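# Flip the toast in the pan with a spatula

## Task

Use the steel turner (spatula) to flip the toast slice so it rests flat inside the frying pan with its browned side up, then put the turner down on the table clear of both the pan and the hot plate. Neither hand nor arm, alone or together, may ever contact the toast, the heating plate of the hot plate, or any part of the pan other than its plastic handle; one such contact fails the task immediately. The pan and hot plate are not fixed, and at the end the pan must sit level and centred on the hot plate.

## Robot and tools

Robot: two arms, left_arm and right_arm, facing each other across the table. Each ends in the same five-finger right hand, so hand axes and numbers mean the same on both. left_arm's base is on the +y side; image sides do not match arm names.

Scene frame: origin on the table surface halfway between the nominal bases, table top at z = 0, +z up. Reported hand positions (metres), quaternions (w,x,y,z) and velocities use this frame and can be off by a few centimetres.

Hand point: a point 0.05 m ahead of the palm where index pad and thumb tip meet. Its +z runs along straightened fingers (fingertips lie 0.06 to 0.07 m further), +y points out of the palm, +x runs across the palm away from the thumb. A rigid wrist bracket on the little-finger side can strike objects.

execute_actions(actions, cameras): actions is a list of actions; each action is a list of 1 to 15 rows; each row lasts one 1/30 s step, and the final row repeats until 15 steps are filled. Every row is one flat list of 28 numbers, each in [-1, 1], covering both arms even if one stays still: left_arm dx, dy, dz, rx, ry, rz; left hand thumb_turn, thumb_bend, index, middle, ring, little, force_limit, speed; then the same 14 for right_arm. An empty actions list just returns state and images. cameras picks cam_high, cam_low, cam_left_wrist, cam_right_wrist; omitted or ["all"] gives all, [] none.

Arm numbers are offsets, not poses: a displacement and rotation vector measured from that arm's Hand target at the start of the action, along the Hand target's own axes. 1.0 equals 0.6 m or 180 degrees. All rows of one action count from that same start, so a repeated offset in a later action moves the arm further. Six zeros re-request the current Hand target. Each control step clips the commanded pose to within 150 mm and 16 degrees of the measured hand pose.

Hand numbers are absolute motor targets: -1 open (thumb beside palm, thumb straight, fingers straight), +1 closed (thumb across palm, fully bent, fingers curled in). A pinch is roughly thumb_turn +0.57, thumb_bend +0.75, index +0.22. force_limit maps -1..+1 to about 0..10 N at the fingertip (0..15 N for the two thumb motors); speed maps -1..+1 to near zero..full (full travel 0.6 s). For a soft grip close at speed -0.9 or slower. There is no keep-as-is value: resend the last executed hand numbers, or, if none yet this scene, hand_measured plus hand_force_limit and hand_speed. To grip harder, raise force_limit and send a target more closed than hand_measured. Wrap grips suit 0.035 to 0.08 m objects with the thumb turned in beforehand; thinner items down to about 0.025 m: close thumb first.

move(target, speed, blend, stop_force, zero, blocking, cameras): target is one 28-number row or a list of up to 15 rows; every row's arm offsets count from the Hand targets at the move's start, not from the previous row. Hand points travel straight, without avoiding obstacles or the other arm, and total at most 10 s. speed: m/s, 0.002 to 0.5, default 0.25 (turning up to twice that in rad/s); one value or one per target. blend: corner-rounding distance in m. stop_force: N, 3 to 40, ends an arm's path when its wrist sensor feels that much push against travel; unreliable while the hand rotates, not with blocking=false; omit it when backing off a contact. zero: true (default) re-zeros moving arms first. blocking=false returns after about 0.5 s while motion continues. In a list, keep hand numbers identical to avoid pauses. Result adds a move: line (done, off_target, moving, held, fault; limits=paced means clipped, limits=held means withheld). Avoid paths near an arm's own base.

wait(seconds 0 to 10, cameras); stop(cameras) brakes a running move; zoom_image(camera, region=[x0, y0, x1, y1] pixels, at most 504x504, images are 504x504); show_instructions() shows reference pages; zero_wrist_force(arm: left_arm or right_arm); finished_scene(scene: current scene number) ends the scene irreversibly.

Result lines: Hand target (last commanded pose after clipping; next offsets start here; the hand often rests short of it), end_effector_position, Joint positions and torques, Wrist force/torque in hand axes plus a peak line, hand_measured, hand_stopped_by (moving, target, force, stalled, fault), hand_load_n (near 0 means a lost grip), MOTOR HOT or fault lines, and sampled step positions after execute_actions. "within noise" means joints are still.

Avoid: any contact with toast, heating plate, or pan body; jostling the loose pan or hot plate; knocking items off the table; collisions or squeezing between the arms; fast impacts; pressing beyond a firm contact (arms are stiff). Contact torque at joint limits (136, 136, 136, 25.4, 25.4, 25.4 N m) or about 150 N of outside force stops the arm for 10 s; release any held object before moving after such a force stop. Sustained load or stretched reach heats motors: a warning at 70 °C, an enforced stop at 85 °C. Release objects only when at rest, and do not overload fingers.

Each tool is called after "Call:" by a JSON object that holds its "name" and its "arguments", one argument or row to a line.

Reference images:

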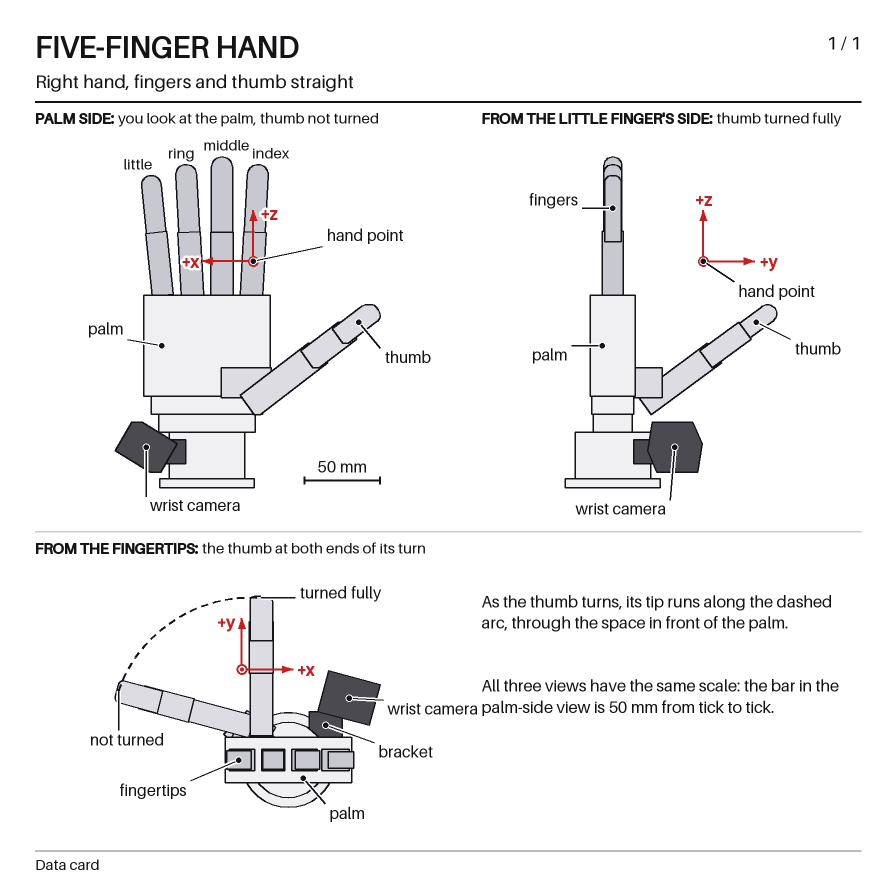

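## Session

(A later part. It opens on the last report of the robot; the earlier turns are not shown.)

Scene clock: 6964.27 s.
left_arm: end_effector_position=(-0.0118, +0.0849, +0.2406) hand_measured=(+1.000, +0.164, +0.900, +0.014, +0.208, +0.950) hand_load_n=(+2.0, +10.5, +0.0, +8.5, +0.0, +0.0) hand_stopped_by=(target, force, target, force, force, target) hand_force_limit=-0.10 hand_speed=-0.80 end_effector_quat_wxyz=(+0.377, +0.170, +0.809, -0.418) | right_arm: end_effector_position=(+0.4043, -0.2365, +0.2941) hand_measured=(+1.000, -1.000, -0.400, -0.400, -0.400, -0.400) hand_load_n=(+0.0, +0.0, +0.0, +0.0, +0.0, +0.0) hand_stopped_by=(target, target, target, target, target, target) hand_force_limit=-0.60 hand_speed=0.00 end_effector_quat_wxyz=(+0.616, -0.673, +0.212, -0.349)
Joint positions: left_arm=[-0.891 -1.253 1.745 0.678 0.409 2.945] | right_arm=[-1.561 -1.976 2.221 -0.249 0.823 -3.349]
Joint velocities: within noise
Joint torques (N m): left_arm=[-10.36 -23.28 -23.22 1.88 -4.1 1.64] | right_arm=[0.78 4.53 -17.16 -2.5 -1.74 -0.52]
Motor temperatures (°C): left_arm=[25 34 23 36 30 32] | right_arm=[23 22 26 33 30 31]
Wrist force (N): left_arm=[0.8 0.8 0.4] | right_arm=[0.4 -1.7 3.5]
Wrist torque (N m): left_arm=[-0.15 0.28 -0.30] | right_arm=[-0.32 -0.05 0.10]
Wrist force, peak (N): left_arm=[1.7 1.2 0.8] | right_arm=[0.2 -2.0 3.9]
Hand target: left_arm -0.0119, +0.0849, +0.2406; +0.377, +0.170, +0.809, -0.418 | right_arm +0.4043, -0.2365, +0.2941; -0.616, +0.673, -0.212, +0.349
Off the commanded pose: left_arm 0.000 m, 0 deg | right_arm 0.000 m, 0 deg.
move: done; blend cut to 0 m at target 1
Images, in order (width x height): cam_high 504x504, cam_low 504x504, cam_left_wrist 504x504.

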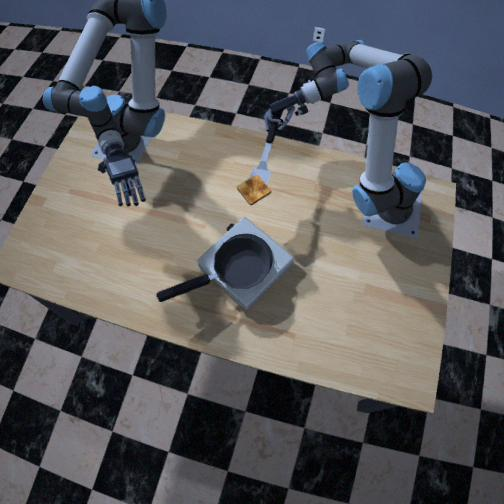

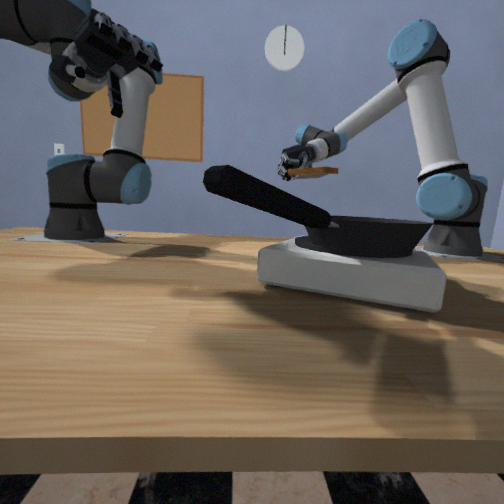

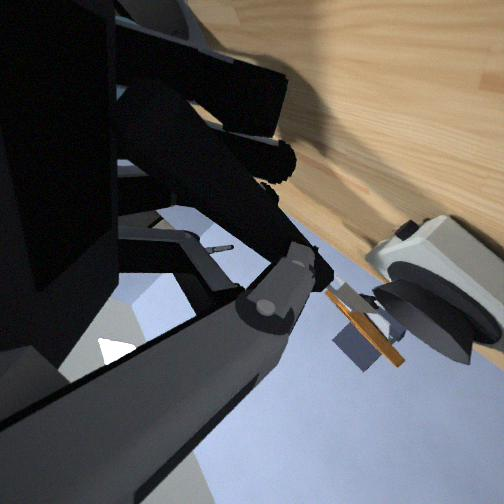

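Call:
{"name": "move", "arguments": {
  "target": [-0.2195,0.1918,0.163,0,0,0,1,0.97,0.9,0.6,0.95,0.95,-0.1,-0.8,0,0,0,0,0,0,1,-1,-0.4,-0.4,-0.4,-0.4,-0.6,0],
  "speed": 0.07,
  "cameras": ["cam_high","cam_low","cam_left_wrist"]
}}

Call:
{"name": "zoom_image", "arguments": {
  "camera": "cam_high",
  "region": [190, 180, 310, 300]
}}

Call:
{"name": "zoom_image", "arguments": {
  "camera": "cam_low",
  "region": [180, 120, 460, 320]
}}

Scene clock: 6984.57 s.
left_arm: end_effector_position=(+0.1885, +0.0798, +0.2409) hand_measured=(+1.000, +0.164, +0.900, +0.014, +0.208, +0.950) hand_load_n=(+2.0, +10.5, +0.0, +8.5, +0.0, +0.0) hand_stopped_by=(target, force, target, force, force, target) hand_force_limit=-0.10 hand_speed=-0.80 end_effector_quat_wxyz=(+0.377, +0.170, +0.809, -0.418) | right_arm: end_effector_position=(+0.4043, -0.2365, +0.2941) hand_measured=(+1.000, -1.000, -0.400, -0.400, -0.400, -0.400) hand_load_n=(+0.0, +0.0, +0.0, +0.0, +0.0, +0.0) hand_stopped_by=(target, target, target, target, target, target) hand_force_limit=-0.60 hand_speed=0.00 end_effector_quat_wxyz=(+0.616, -0.673, +0.212, -0.349)
Joint positions: left_arm=[-0.432 -1.506 1.931 0.167 0.717 3.615] | right_arm=[-1.561 -1.976 2.221 -0.249 0.823 -3.349]
Joint velocities: within noise
Joint torques (N m): left_arm=[-4.01 -12.12 -26.9 1.87 -1.93 -0.07] | right_arm=[1.07 4.46 -17.49 -2.54 -1.68 -0.44]
Motor temperatures (°C): left_arm=[25 34 23 36 30 32] | right_arm=[23 22 26 33 30 31]
Wrist force (N): left_arm=[1.0 0.6 0.4] | right_arm=[0.5 -1.7 3.7]
Wrist torque (N m): left_arm=[-0.18 0.26 -0.32] | right_arm=[-0.34 -0.07 0.09]
Wrist force, peak (N): left_arm=[1.8 0.5 -0.1] | right_arm=[0.6 -1.8 4.1]
Hand target: left_arm +0.1884, +0.0798, +0.2409; +0.377, +0.170, +0.809, -0.418 | right_arm +0.4043, -0.2365, +0.2941; -0.616, +0.673, -0.212, +0.349
Off the commanded pose: left_arm 0.000 m, 0 deg | right_arm 0.000 m, 0 deg.
move: done
Images, in order (width x height): cam_high 504x504, cam_low 504x504, cam_left_wrist 504x504.

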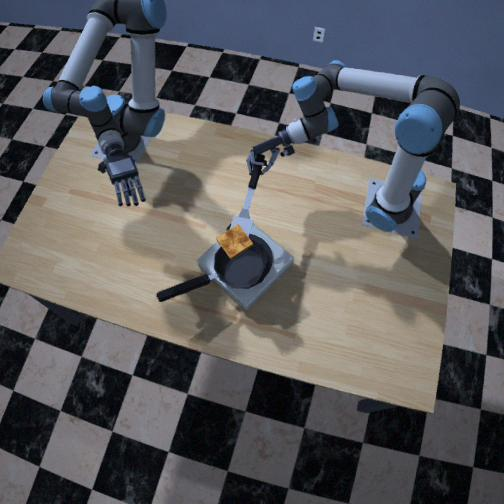

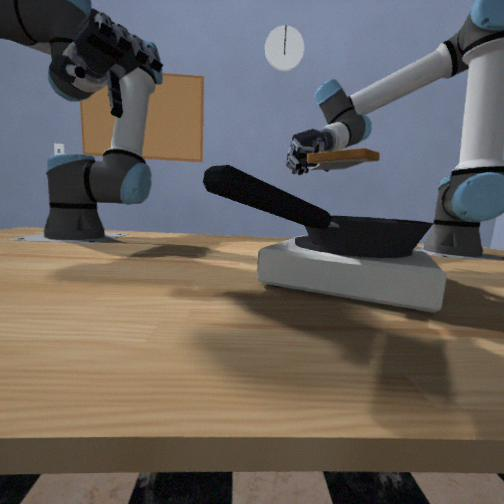

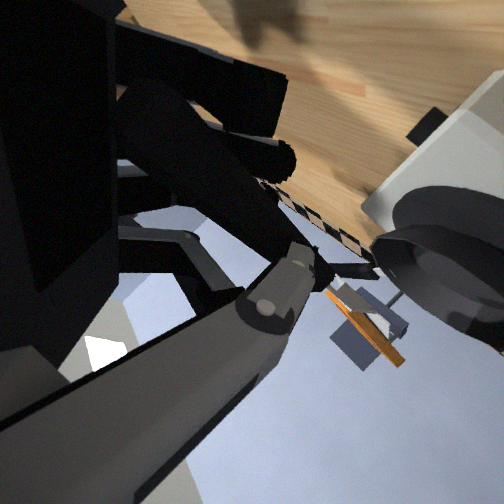

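Scaled by 4.200.

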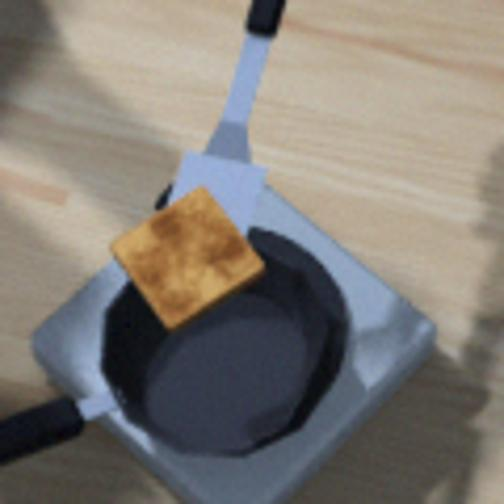

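Scaled by 1.800.

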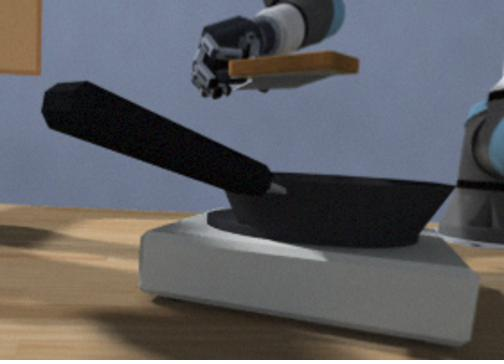

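Call:
{"name": "move", "arguments": {
  "target": [-0.04,0.0701,-0.0232,0,0,0,1,0.97,0.9,0.6,0.95,0.95,-0.1,-0.8,0,0,0,0,0,0,1,-1,-0.4,-0.4,-0.4,-0.4,-0.6,0],
  "speed": 0.05,
  "cameras": ["cam_high","cam_low","cam_left_wrist"]
}}

Call:
{"name": "zoom_image", "arguments": {
  "camera": "cam_high",
  "region": [190, 180, 310, 300]
}}

Scene clock: 7028.40 s.
left_arm: end_effector_position=(+0.2226, +0.1169, +0.2411) hand_measured=(+1.000, +0.164, +0.900, +0.014, +0.208, +0.950) hand_load_n=(+2.5, +10.0, +0.0, +8.5, +0.0, +0.0) hand_stopped_by=(target, force, target, force, force, target) hand_force_limit=-0.10 hand_speed=-0.80 end_effector_quat_wxyz=(+0.377, +0.170, +0.809, -0.418) | right_arm: end_effector_position=(+0.4043, -0.2365, +0.2941) hand_measured=(+1.000, -1.000, -0.400, -0.400, -0.400, -0.400) hand_load_n=(+0.0, +0.0, +0.0, +0.0, +0.0, +0.0) hand_stopped_by=(target, target, target, target, target, target) hand_force_limit=-0.60 hand_speed=0.00 end_effector_quat_wxyz=(+0.616, -0.673, +0.212, -0.349)
Joint positions: left_arm=[-0.375 -1.608 2.028 0.137 0.765 3.661] | right_arm=[-1.561 -1.976 2.221 -0.249 0.823 -3.349]
Joint velocities: within noise
Joint torques (N m): left_arm=[-9.72 -8.32 -29.4 1.49 -2.53 -1.44] | right_arm=[1.04 4.72 -17.8 -2.59 -1.73 -0.54]
Motor temperatures (°C): left_arm=[25 34 23 36 30 32] | right_arm=[23 22 26 33 30 31]
Wrist force (N): left_arm=[0.9 0.7 0.1] | right_arm=[0.4 -1.7 3.8]
Wrist torque (N m): left_arm=[-0.12 0.30 -0.32] | right_arm=[-0.34 -0.04 0.09]
Wrist force, peak (N): left_arm=[1.3 0.9 0.3] | right_arm=[0.5 -1.7 4.0]
Hand target: left_arm +0.2225, +0.1169, +0.2411; +0.377, +0.170, +0.809, -0.418 | right_arm +0.4043, -0.2365, +0.2941; -0.616, +0.673, -0.212, +0.349
Off the commanded pose: left_arm 0.000 m, 0 deg | right_arm 0.000 m, 0 deg.
move: done
Images, in order (width x height): cam_high 504x504, cam_low 504x504, cam_left_wrist 504x504.

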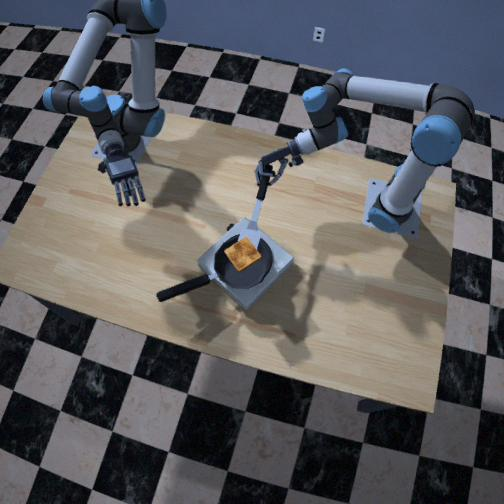

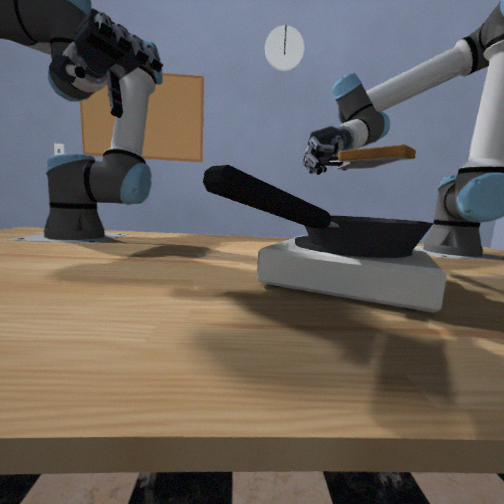

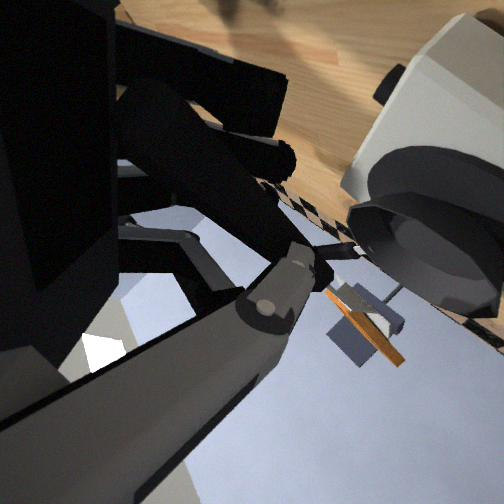

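Scaled by 4.200.

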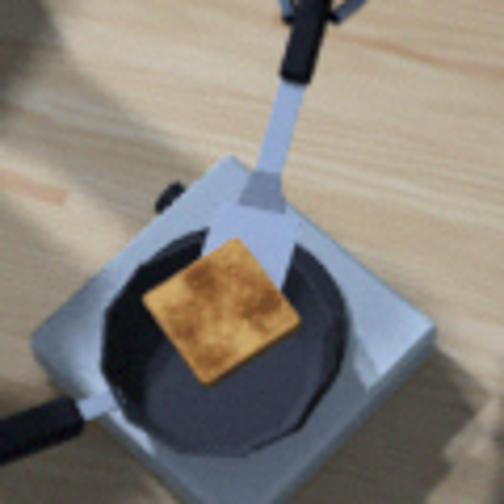

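Call:
{"name": "move", "arguments": {
  "target": [
    [0.0229,0.0169,0.0112,-0.0014,0.0198,-0.0269,1,0.97,0.9,0.6,0.95,0.95,-0.1,-0.8,0,0,0,0,0,0,1,-1,-0.4,-0.4,-0.4,-0.4,-0.6,0],
    [0.0371,0.0326,0.0221,-0.0028,0.0396,-0.0538,1,0.97,0.9,0.6,0.95,0.95,-0.1,-0.8,0,0,0,0,0,0,1,-1,-0.4,-0.4,-0.4,-0.4,-0.6,0],
    [0.0175,0.0299,0.0211,-0.004,0.0561,-0.0762,1,0.97,0.9,0.6,0.95,0.95,-0.1,-0.8,0,0,0,0,0,0,1,-1,-0.4,-0.4,-0.4,-0.4,-0.6,0]
  ],
  "speed": 0.05,
  "cameras": ["cam_high","cam_low","cam_left_wrist"]
}}

Call:
{"name": "zoom_image", "arguments": {
  "camera": "cam_high",
  "region": [190, 180, 310, 300]
}}

Call:
{"name": "zoom_image", "arguments": {
  "camera": "cam_low",
  "region": [280, 120, 480, 280]
}}

Scene clock: 7064.60 s.
left_arm: end_effector_position=(+0.2323, +0.1169, +0.2188) hand_measured=(+1.000, +0.164, +0.900, +0.014, +0.208, +0.950) hand_load_n=(+2.5, +10.0, +0.0, +8.5, +0.0, +0.0) hand_stopped_by=(target, force, target, force, force, target) hand_force_limit=-0.10 hand_speed=-0.80 end_effector_quat_wxyz=(+0.253, +0.106, +0.856, -0.438) end_effector_velocity=(+0.000, +0.000, +0.000) end_effector_angular_velocity=(+0.000, -0.006, +0.000) | right_arm: end_effector_position=(+0.4043, -0.2365, +0.2941) hand_measured=(+1.000, -1.000, -0.400, -0.400, -0.400, -0.400) hand_load_n=(+0.0, +0.0, +0.0, -0.5, +0.0, +0.0) hand_stopped_by=(target, target, target, target, target, target) hand_force_limit=-0.60 hand_speed=0.00 end_effector_quat_wxyz=(+0.616, -0.673, +0.212, -0.349)
Joint positions: left_arm=[-0.221 -1.603 1.964 0.237 1.049 3.462] | right_arm=[-1.561 -1.976 2.221 -0.249 0.823 -3.349]
Joint velocities: left_arm=[-0.002 0 0.001 -0.003 -0.005 0.004] | right_arm=[within noise]
Joint torques (N m): left_arm=[-12.89 -14.22 -15.85 -1.51 -2.82 1.52] | right_arm=[0.85 4.07 -17.71 -2.55 -1.76 -0.53]
Motor temperatures (°C): left_arm=[25 34 23 36 30 32] | right_arm=[23 22 26 33 30 31]
Wrist force (N): left_arm=[0.7 1.2 0.8] | right_arm=[0.6 -1.9 3.3]
Wrist torque (N m): left_arm=[-0.15 0.24 -0.27] | right_arm=[-0.35 -0.07 0.10]
Wrist force, peak (N): left_arm=[0.9 1.4 1.0] | right_arm=[0.5 -1.7 3.9]
Hand target: left_arm +0.2322, +0.1169, +0.2187; +0.253, +0.106, +0.856, -0.438 | right_arm +0.4043, -0.2365, +0.2941; -0.616, +0.673, -0.212, +0.349
Off the commanded pose: left_arm 0.000 m, 0 deg | right_arm 0.000 m, 0 deg.
move: done
Images, in order (width x height): cam_high 504x504, cam_low 504x504, cam_left_wrist 504x504.

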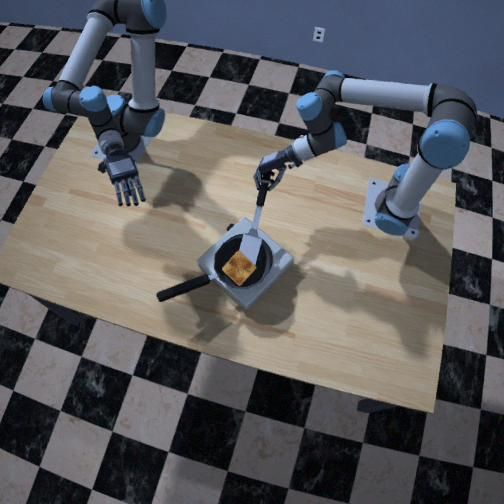

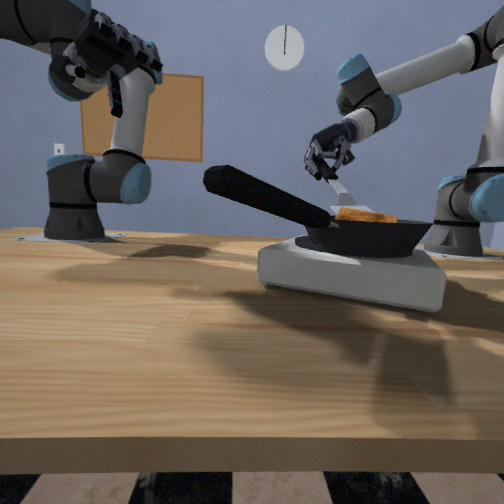

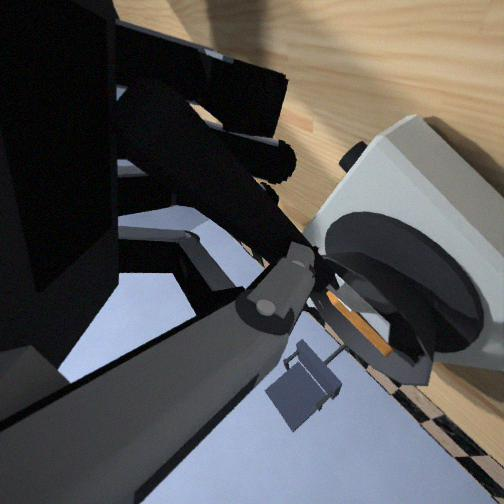

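Scaled by 4.200.

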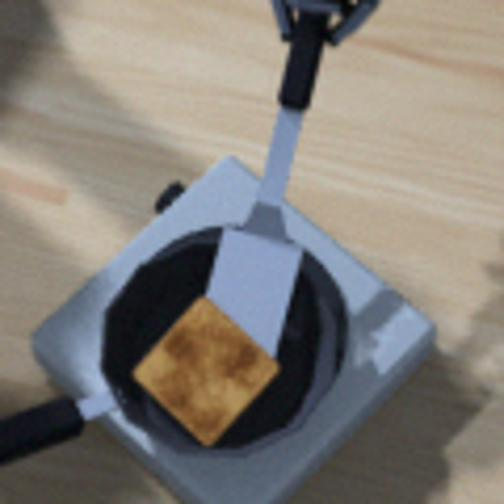

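Scaled by 2.520.

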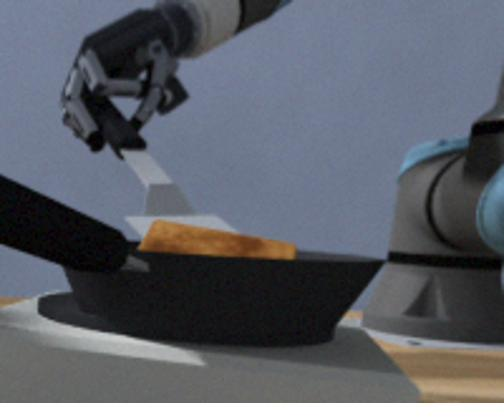

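Call:
{"name": "move", "arguments": {
  "target": [
    [-0.0205,-0.0059,-0.0033,-0.0012,0.0165,-0.0224,1,0.97,0.9,0.6,0.95,0.95,-0.1,-0.8,0,0,0,0,0,0,1,-1,-0.4,-0.4,-0.4,-0.4,-0.6,0],
    [-0.0414,-0.0132,-0.0076,-0.0023,0.033,-0.0448,1,0.97,0.9,0.6,0.95,0.95,-0.1,-0.8,0,0,0,0,0,0,1,-1,-0.4,-0.4,-0.4,-0.4,-0.6,0],
    [-0.0627,-0.0246,-0.0149,-0.0035,0.0495,-0.0672,1,0.97,0.9,0.6,0.95,0.95,-0.1,-0.8,0,0,0,0,0,0,1,-1,-0.4,-0.4,-0.4,-0.4,-0.6,0]
  ],
  "speed": 0.05,
  "cameras": ["cam_high","cam_low","cam_left_wrist"]
}}

Call:
{"name": "zoom_image", "arguments": {
  "camera": "cam_high",
  "region": [190, 180, 310, 300]
}}

Call:
{"name": "zoom_image", "arguments": {
  "camera": "cam_low",
  "region": [280, 120, 480, 280]
}}

Scene clock: 7100.37 s.
left_arm: end_effector_position=(+0.2552, +0.1169, +0.2531) hand_measured=(+1.000, +0.164, +0.900, +0.014, +0.208, +0.950) hand_load_n=(+3.0, +10.0, +0.0, +8.5, +0.5, +0.0) hand_stopped_by=(target, force, target, force, force, target) hand_force_limit=-0.10 hand_speed=-0.80 end_effector_quat_wxyz=(+0.139, +0.048, +0.882, -0.448) | right_arm: end_effector_position=(+0.4043, -0.2365, +0.2941) hand_measured=(+1.000, -1.000, -0.400, -0.400, -0.400, -0.400) hand_load_n=(+0.0, +0.0, +0.0, +0.0, +0.0, +0.0) hand_stopped_by=(target, target, target, target, target, target) hand_force_limit=-0.60 hand_speed=0.00 end_effector_quat_wxyz=(+0.616, -0.673, +0.212, -0.349)
Joint positions: left_arm=[-0.008 -1.592 1.783 0.417 1.372 3.361] | right_arm=[-1.561 -1.976 2.221 -0.249 0.823 -3.349]
Joint velocities: within noise
Joint torques (N m): left_arm=[-14.27 -22.71 -15.87 -1.97 -2.32 1.49] | right_arm=[0.86 4.2 -17.72 -2.51 -1.72 -0.48]
Motor temperatures (°C): left_arm=[25 34 24 36 30 32] | right_arm=[23 22 26 33 30 31]
Wrist force (N): left_arm=[-0.1 1.0 0.9] | right_arm=[0.4 -1.5 3.7]
Wrist torque (N m): left_arm=[-0.14 0.22 -0.26] | right_arm=[-0.31 -0.05 0.10]
Wrist force, peak (N): left_arm=[0.4 2.0 0.7] | right_arm=[0.6 -1.8 3.8]
Hand target: left_arm +0.2551, +0.1168, +0.2532; +0.139, +0.048, +0.882, -0.448 | right_arm +0.4043, -0.2365, +0.2941; -0.616, +0.673, -0.212, +0.349
Off the commanded pose: left_arm 0.000 m, 0 deg | right_arm 0.000 m, 0 deg.
move: done
Images, in order (width x height): cam_high 504x504, cam_low 504x504, cam_left_wrist 504x504.

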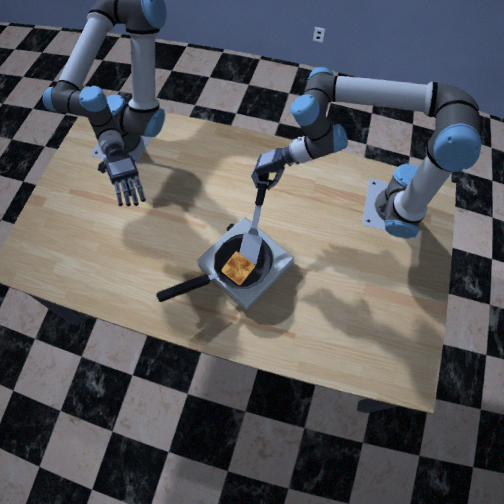

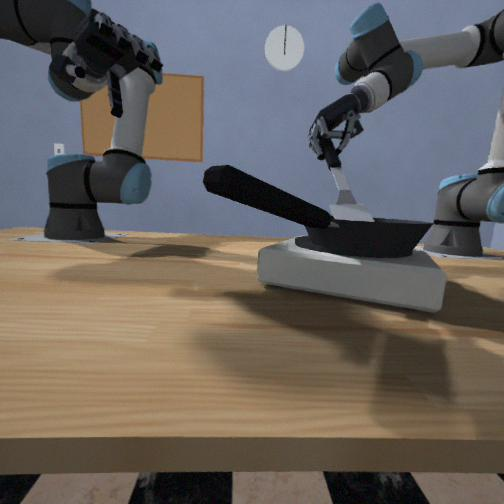

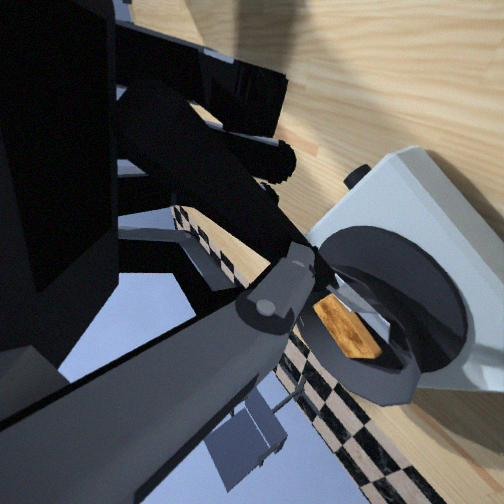

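Scaled by 4.200.

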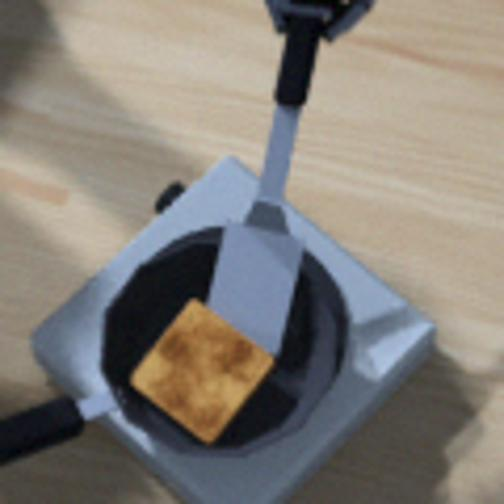

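Scaled by 2.520.

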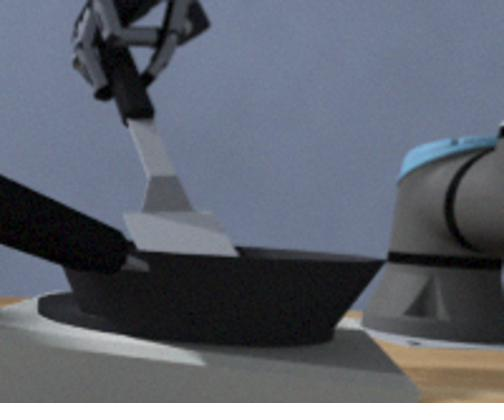

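Call:
{"name": "move", "arguments": {
  "target": [
    [0.1148,-0.0952,-0.076,0,0,0,1,0.97,0.9,0.6,0.95,0.95,-0.1,-0.8,0,0,0,0,0,0,1,-1,-0.4,-0.4,-0.4,-0.4,-0.6,0],
    [0.0875,-0.2295,-0.1735,0,0,0,1,0.97,0.9,0.6,0.95,0.95,-0.1,-0.8,0,0,0,0,0,0,1,-1,-0.4,-0.4,-0.4,-0.4,-0.6,0]
  ],
  "speed": 0.1,
  "blend": 0.02,
  "cameras": ["cam_high","cam_low","cam_left_wrist"]
}}

Call:
{"name": "zoom_image", "arguments": {
  "camera": "cam_high",
  "region": [190, 200, 310, 320]
}}

Call:
{"name": "zoom_image", "arguments": {
  "camera": "cam_low",
  "region": [240, 160, 480, 340]
}}

Scene clock: 7115.73 s.
left_arm: end_effector_position=(+0.1549, +0.1164, +0.4031) hand_measured=(+1.000, +0.164, +0.900, +0.014, +0.208, +0.950) hand_load_n=(+2.5, +10.0, +0.0, +8.5, +0.0, +0.0) hand_stopped_by=(target, force, target, force, force, target) hand_force_limit=-0.10 hand_speed=-0.80 end_effector_quat_wxyz=(+0.139, +0.048, +0.882, -0.448) | right_arm: end_effector_position=(+0.4043, -0.2365, +0.2941) hand_measured=(+1.000, -1.000, -0.400, -0.400, -0.400, -0.400) hand_load_n=(+0.5, +0.0, +0.0, +0.0, +0.0, -0.5) hand_stopped_by=(target, target, target, target, target, target) hand_force_limit=-0.60 hand_speed=0.00 end_effector_quat_wxyz=(+0.616, -0.673, +0.212, -0.349)
Joint positions: left_arm=[-0.334 -1.645 1.459 0.861 1.11 3.155] | right_arm=[-1.561 -1.976 2.221 -0.249 0.823 -3.349]
Joint velocities: within noise
Joint torques (N m): left_arm=[10.72 -26.57 -30.17 1.2 0.72 1.86] | right_arm=[0.64 4.19 -17.8 -2.53 -1.7 -0.47]
Motor temperatures (°C): left_arm=[25 34 24 36 30 32] | right_arm=[23 22 26 33 30 31]
Wrist force (N): left_arm=[0.1 0.9 0.9] | right_arm=[0.5 -1.8 3.7]
Wrist torque (N m): left_arm=[-0.17 0.18 -0.21] | right_arm=[-0.34 -0.07 0.10]
Wrist force, peak (N): left_arm=[-0.5 2.3 1.4] | right_arm=[0.5 -1.6 4.0]
Hand target: left_arm +0.1550, +0.1165, +0.4032; +0.139, +0.048, +0.882, -0.448 | right_arm +0.4043, -0.2365, +0.2941; -0.616, +0.673, -0.212, +0.349
Off the commanded pose: left_arm 0.000 m, 0 deg | right_arm 0.000 m, 0 deg.
move: done; blend cut to 0 m at target 1
Images, in order (width x height): cam_high 504x504, cam_low 504x504, cam_left_wrist 504x504.

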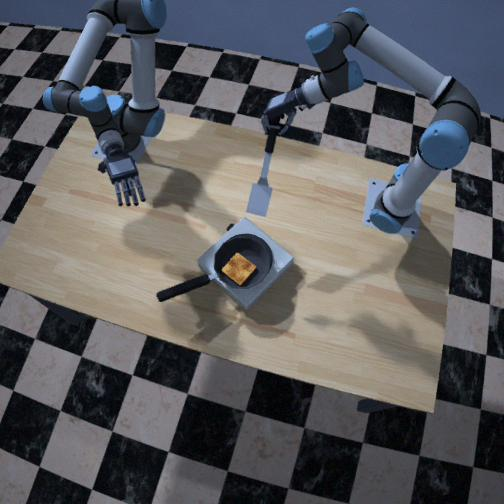

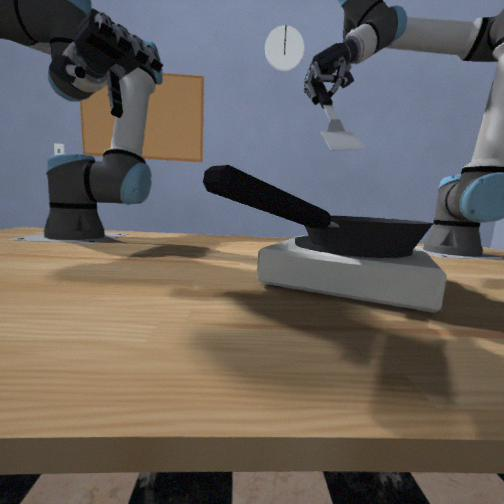

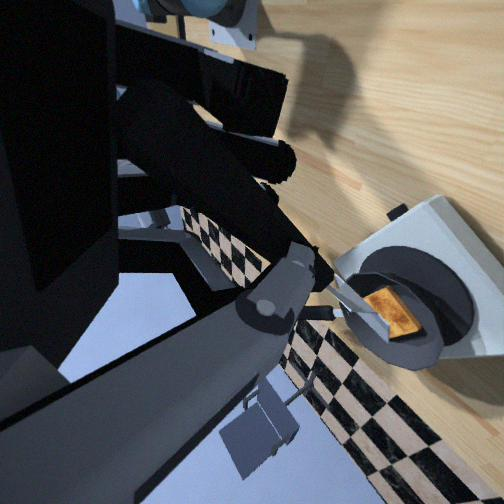

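Scaled by 4.200.

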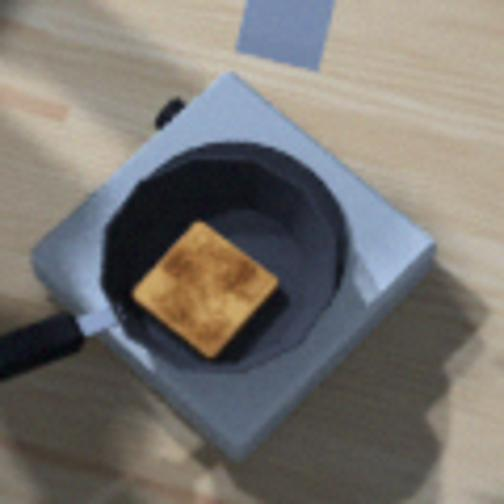

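Scaled by 2.100.

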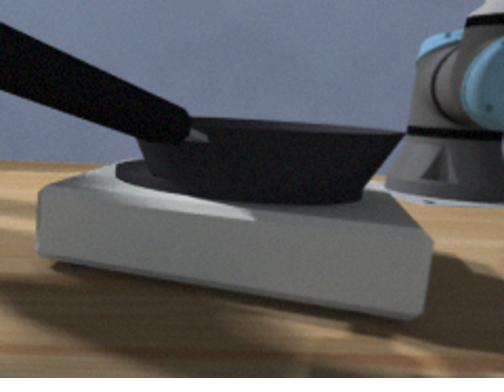

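Call:
{"name": "zoom_image", "arguments": {
  "camera": "cam_left_wrist",
  "region": [330, 230, 490, 390]
}}

Call:
{"name": "zoom_image", "arguments": {
  "camera": "cam_high",
  "region": [210, 230, 280, 300]
}}

Scaled by 3.150.

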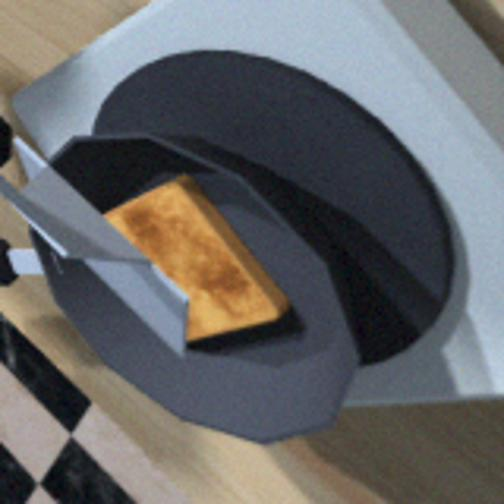

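Scaled by 7.200.

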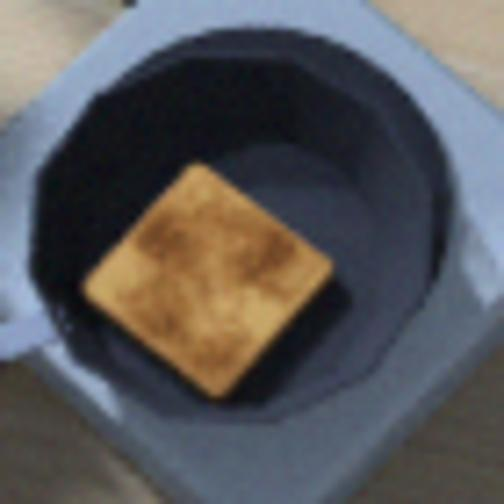

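Call:
{"name": "move", "arguments": {
  "target": [-0.4664,0.0025,0.2773,-0.0176,-0.2202,-0.3449,1,0.97,0.9,0.6,0.95,0.95,-0.1,-0.8,0,0,0,0,0,0,1,-1,-0.4,-0.4,-0.4,-0.4,-0.6,0],
  "speed": 0.15,
  "cameras": ["cam_high","cam_low","cam_left_wrist"]
}}

Call:
{"name": "zoom_image", "arguments": {
  "camera": "cam_high",
  "region": [190, 200, 310, 320]
}}

Scene clock: 7216.87 s.
left_arm: end_effector_position=(+0.4564, -0.0041, +0.3891) hand_measured=(+1.000, +0.164, +0.900, +0.014, +0.208, +0.950) hand_load_n=(+3.5, +10.0, +0.0, +8.0, +0.0, +0.0) hand_stopped_by=(target, force, target, force, force, target) hand_force_limit=-0.10 hand_speed=-0.80 end_effector_quat_wxyz=(-0.169, +0.550, -0.693, +0.435) | right_arm: end_effector_position=(+0.4043, -0.2365, +0.2941) hand_measured=(+1.000, -1.000, -0.400, -0.400, -0.400, -0.400) hand_load_n=(+0.0, +0.0, +0.0, +0.0, +0.0, +0.0) hand_stopped_by=(target, target, target, target, target, target) hand_force_limit=-0.60 hand_speed=0.00 end_effector_quat_wxyz=(+0.616, -0.673, +0.212, -0.349)
Joint positions: left_arm=[0.244 -0.667 0.035 1.398 0.949 2.331] | right_arm=[-1.561 -1.976 2.221 -0.249 0.823 -3.349]
Joint velocities: within noise
Joint torques (N m): left_arm=[-12.72 -42.96 -17.84 2.34 0.89 -1.78] | right_arm=[0.16 4.29 -17.74 -2.52 -1.73 -0.4]
Motor temperatures (°C): left_arm=[25 34 24 35 30 32] | right_arm=[23 22 26 33 30 31]
Wrist force (N): left_arm=[-0.6 1.0 1.2] | right_arm=[0.5 -1.5 3.8]
Wrist torque (N m): left_arm=[-0.17 0.03 -0.12] | right_arm=[-0.31 -0.06 0.10]
Wrist force, peak (N): left_arm=[-0.8 0.8 2.2] | right_arm=[0.6 -1.7 4.0]
Hand target: left_arm +0.4567, -0.0049, +0.3897; +0.171, -0.555, +0.696, -0.421 | right_arm +0.4043, -0.2365, +0.2941; -0.616, +0.673, -0.212, +0.349
Off the commanded pose: left_arm 0.001 m, 2 deg | right_arm 0.000 m, 0 deg.
elbow stopped short (left arm): the move would have taken joint 3 (elbow) straighter than the controller allows.
move: done
Images, in order (width x height): cam_high 504x504, cam_low 504x504, cam_left_wrist 504x504.

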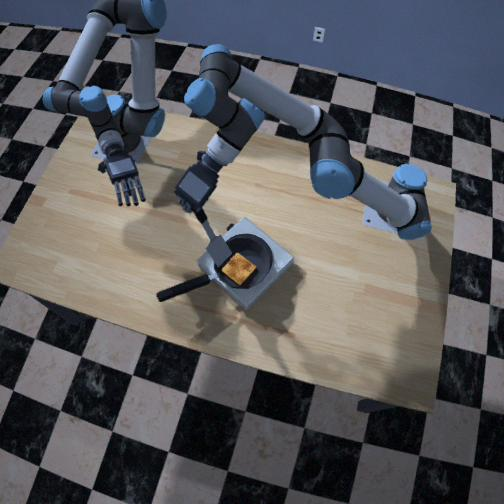

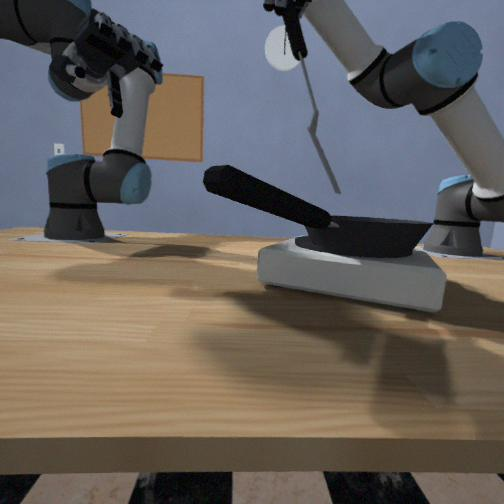

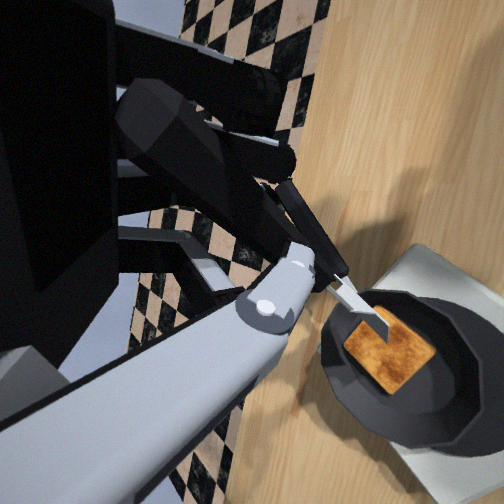

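Scaled by 4.200.

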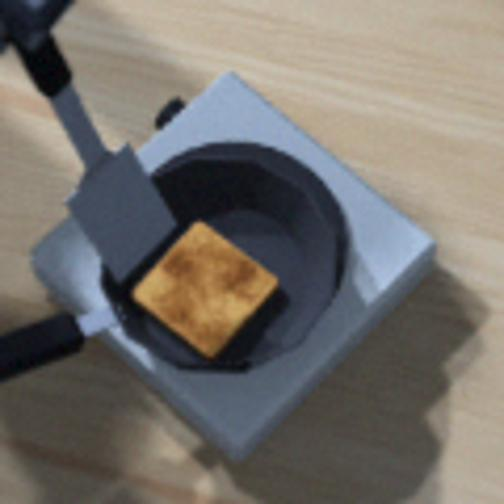

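Call:
{"name": "move", "arguments": {
  "target": [0.0223,0.0887,0.0047,0,0,0,1,0.97,0.9,0.6,0.95,0.95,-0.1,-0.8,0,0,0,0,0,0,1,-1,-0.4,-0.4,-0.4,-0.4,-0.6,0],
  "speed": 0.06,
  "cameras": ["cam_high","cam_low","cam_left_wrist"]
}}

Call:
{"name": "zoom_image", "arguments": {
  "camera": "cam_high",
  "region": [200, 220, 290, 310]
}}

Call:
{"name": "zoom_image", "arguments": {
  "camera": "cam_left_wrist",
  "region": [280, 230, 504, 454]
}}

Scene clock: 7231.90 s.
left_arm: end_effector_position=(+0.4208, -0.0169, +0.3500) hand_measured=(+1.000, +0.164, +0.900, +0.014, +0.208, +0.950) hand_load_n=(+3.5, +10.0, +0.0, +8.5, +0.0, +0.0) hand_stopped_by=(target, force, target, force, force, target) hand_force_limit=-0.10 hand_speed=-0.80 end_effector_quat_wxyz=(-0.171, +0.555, -0.696, +0.422) | right_arm: end_effector_position=(+0.4043, -0.2365, +0.2941) hand_measured=(+1.000, -1.000, -0.400, -0.400, -0.400, -0.400) hand_load_n=(+0.0, +0.0, +0.0, +0.0, +0.0, +0.0) hand_stopped_by=(target, target, target, target, target, target) hand_force_limit=-0.60 hand_speed=0.00 end_effector_quat_wxyz=(+0.616, -0.673, +0.212, -0.349)
Joint positions: left_arm=[0.182 -0.803 0.414 1.227 0.909 2.255] | right_arm=[-1.561 -1.976 2.221 -0.249 0.823 -3.349]
Joint velocities: within noise
Joint torques (N m): left_arm=[12.5 -39.9 -26.98 2.53 0.91 1.79] | right_arm=[0.92 4.04 -17.98 -2.52 -1.71 -0.34]
Motor temperatures (°C): left_arm=[25 34 24 35 30 32] | right_arm=[23 22 26 33 30 31]
Wrist force (N): left_arm=[-0.5 0.8 1.5] | right_arm=[0.5 -1.6 3.5]
Wrist torque (N m): left_arm=[-0.19 0.03 -0.12] | right_arm=[-0.32 -0.07 0.10]
Wrist force, peak (N): left_arm=[-0.3 1.6 1.5] | right_arm=[0.5 -1.6 4.0]
Hand target: left_arm +0.4209, -0.0168, +0.3498; +0.171, -0.555, +0.696, -0.421 | right_arm +0.4043, -0.2365, +0.2941; -0.616, +0.673, -0.212, +0.349
Off the commanded pose: left_arm 0.000 m, 0 deg | right_arm 0.000 m, 0 deg.
move: done
Images, in order (width x height): cam_high 504x504, cam_low 504x504, cam_left_wrist 504x504.

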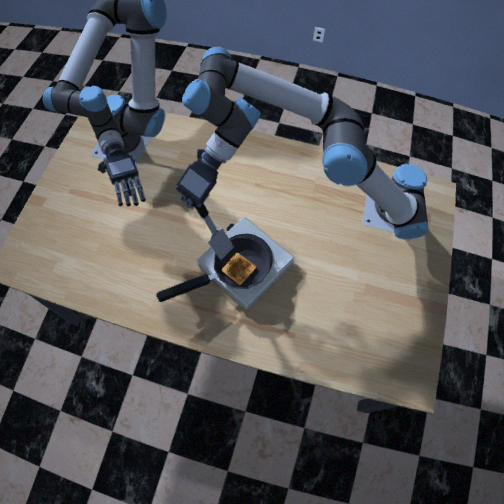

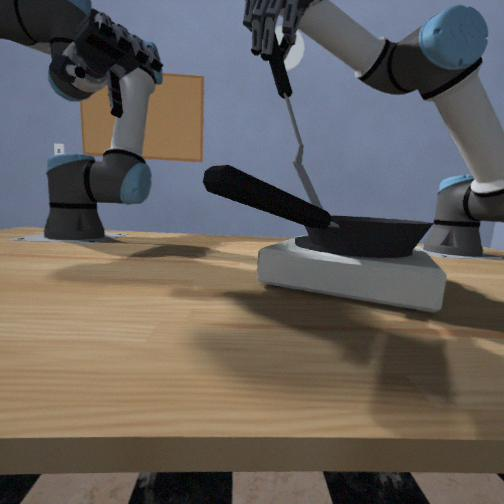

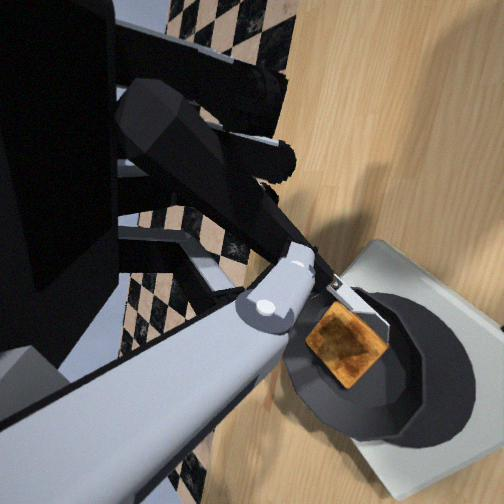

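Scaled by 5.600.

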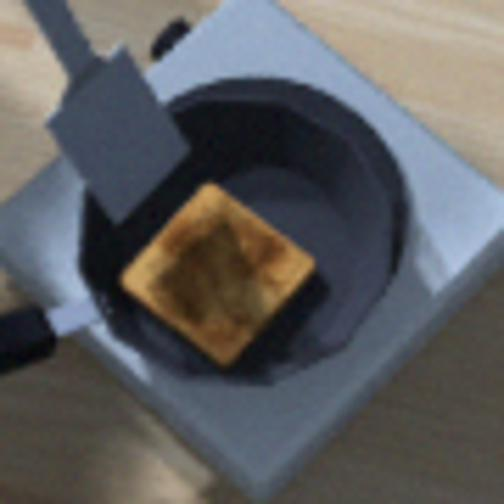

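Scaled by 2.250.

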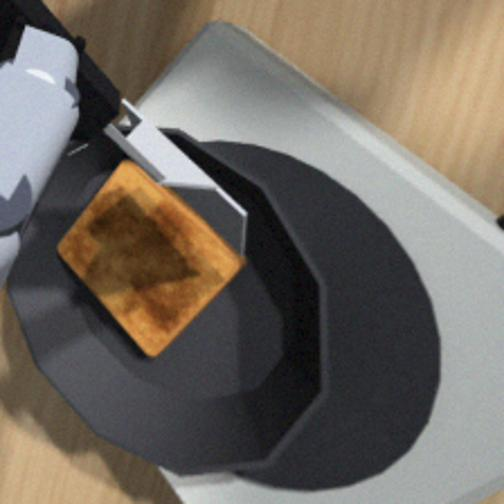

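Call:
{"name": "move", "arguments": {
  "target": [-0.0262,0.0303,0.0235,0,0,0,1,0.97,0.9,0.6,0.95,0.95,-0.1,-0.8,0,0,0,0,0,0,1,-1,-0.4,-0.4,-0.4,-0.4,-0.6,0],
  "speed": 0.02,
  "stop_force": 3,
  "cameras": ["cam_high","cam_left_wrist"]
}}

Call:
{"name": "zoom_image", "arguments": {
  "camera": "cam_high",
  "region": [200, 220, 290, 310]
}}

Call:
{"name": "zoom_image", "arguments": {
  "camera": "cam_left_wrist",
  "region": [280, 230, 504, 454]
}}

Scene clock: 7253.97 s.
left_arm: end_effector_position=(+0.4245, -0.0074, +0.3238) hand_measured=(+1.000, +0.164, +0.900, +0.014, +0.208, +0.950) hand_load_n=(+3.5, +10.0, +0.0, +8.0, +0.0, +0.0) hand_stopped_by=(target, force, target, force, force, target) hand_force_limit=-0.10 hand_speed=-0.80 end_effector_quat_wxyz=(-0.171, +0.555, -0.696, +0.421) | right_arm: end_effector_position=(+0.4043, -0.2365, +0.2941) hand_measured=(+1.000, -1.000, -0.400, -0.400, -0.400, -0.400) hand_load_n=(+0.0, +0.0, +0.0, +0.0, +0.0, +0.0) hand_stopped_by=(target, target, target, target, target, target) hand_force_limit=-0.60 hand_speed=0.00 end_effector_quat_wxyz=(+0.616, -0.673, +0.212, -0.349)
Joint positions: left_arm=[0.192 -0.877 0.613 1.096 0.915 2.263] | right_arm=[-1.561 -1.976 2.221 -0.249 0.823 -3.349]
Joint velocities: within noise
Joint torques (N m): left_arm=[-11.18 -36.96 -28.9 2.38 -2.61 -1.3] | right_arm=[0.89 4.27 -17.6 -2.58 -1.69 -0.4]
Motor temperatures (°C): left_arm=[25 34 24 35 30 32] | right_arm=[23 22 26 33 30 31]
Wrist force (N): left_arm=[-0.6 0.7 1.4] | right_arm=[0.5 -1.6 3.5]
Wrist torque (N m): left_arm=[-0.20 0.04 -0.11] | right_arm=[-0.30 -0.06 0.10]
Wrist force, peak (N): left_arm=[-0.4 1.0 1.8] | right_arm=[0.5 -1.7 3.9]
Hand target: left_arm +0.4245, -0.0075, +0.3238; +0.171, -0.555, +0.696, -0.421 | right_arm +0.4043, -0.2365, +0.2941; -0.616, +0.673, -0.212, +0.349
Off the commanded pose: left_arm 0.000 m, 0 deg | right_arm 0.000 m, 0 deg.
move: done
Images, in order (width x height): cam_high 504x504, cam_left_wrist 504x504.

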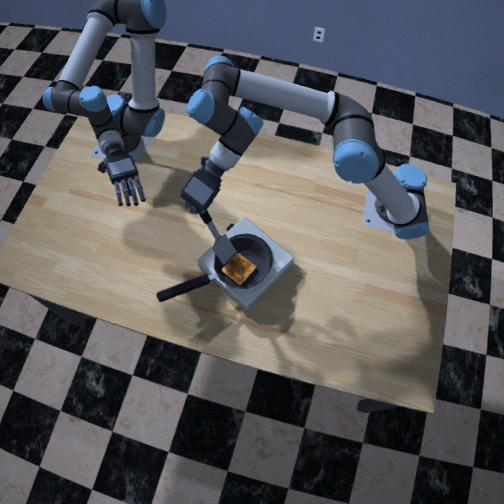

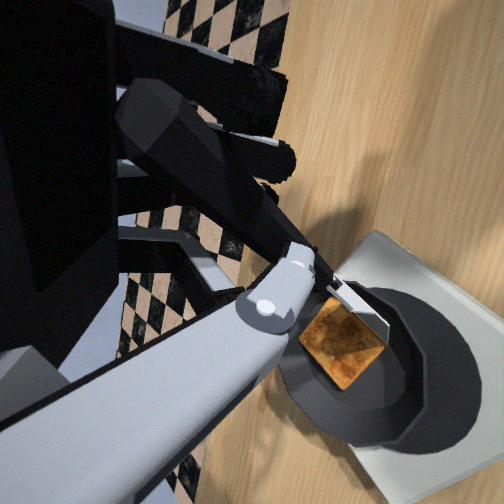

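Scaled by 5.600.

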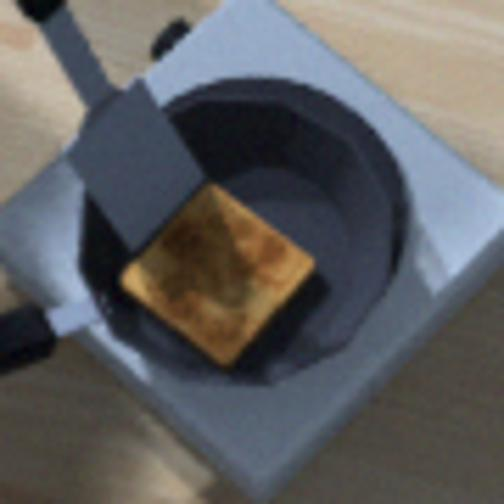

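Scaled by 2.250.

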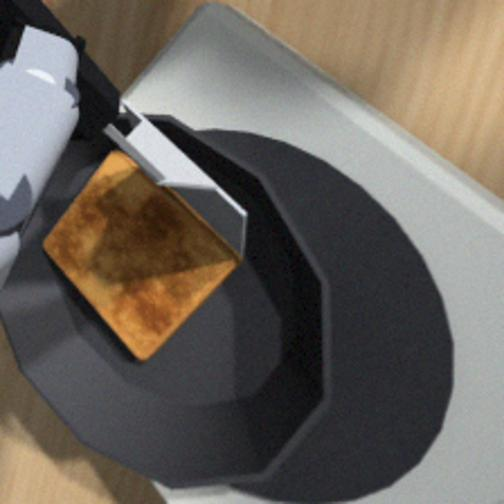

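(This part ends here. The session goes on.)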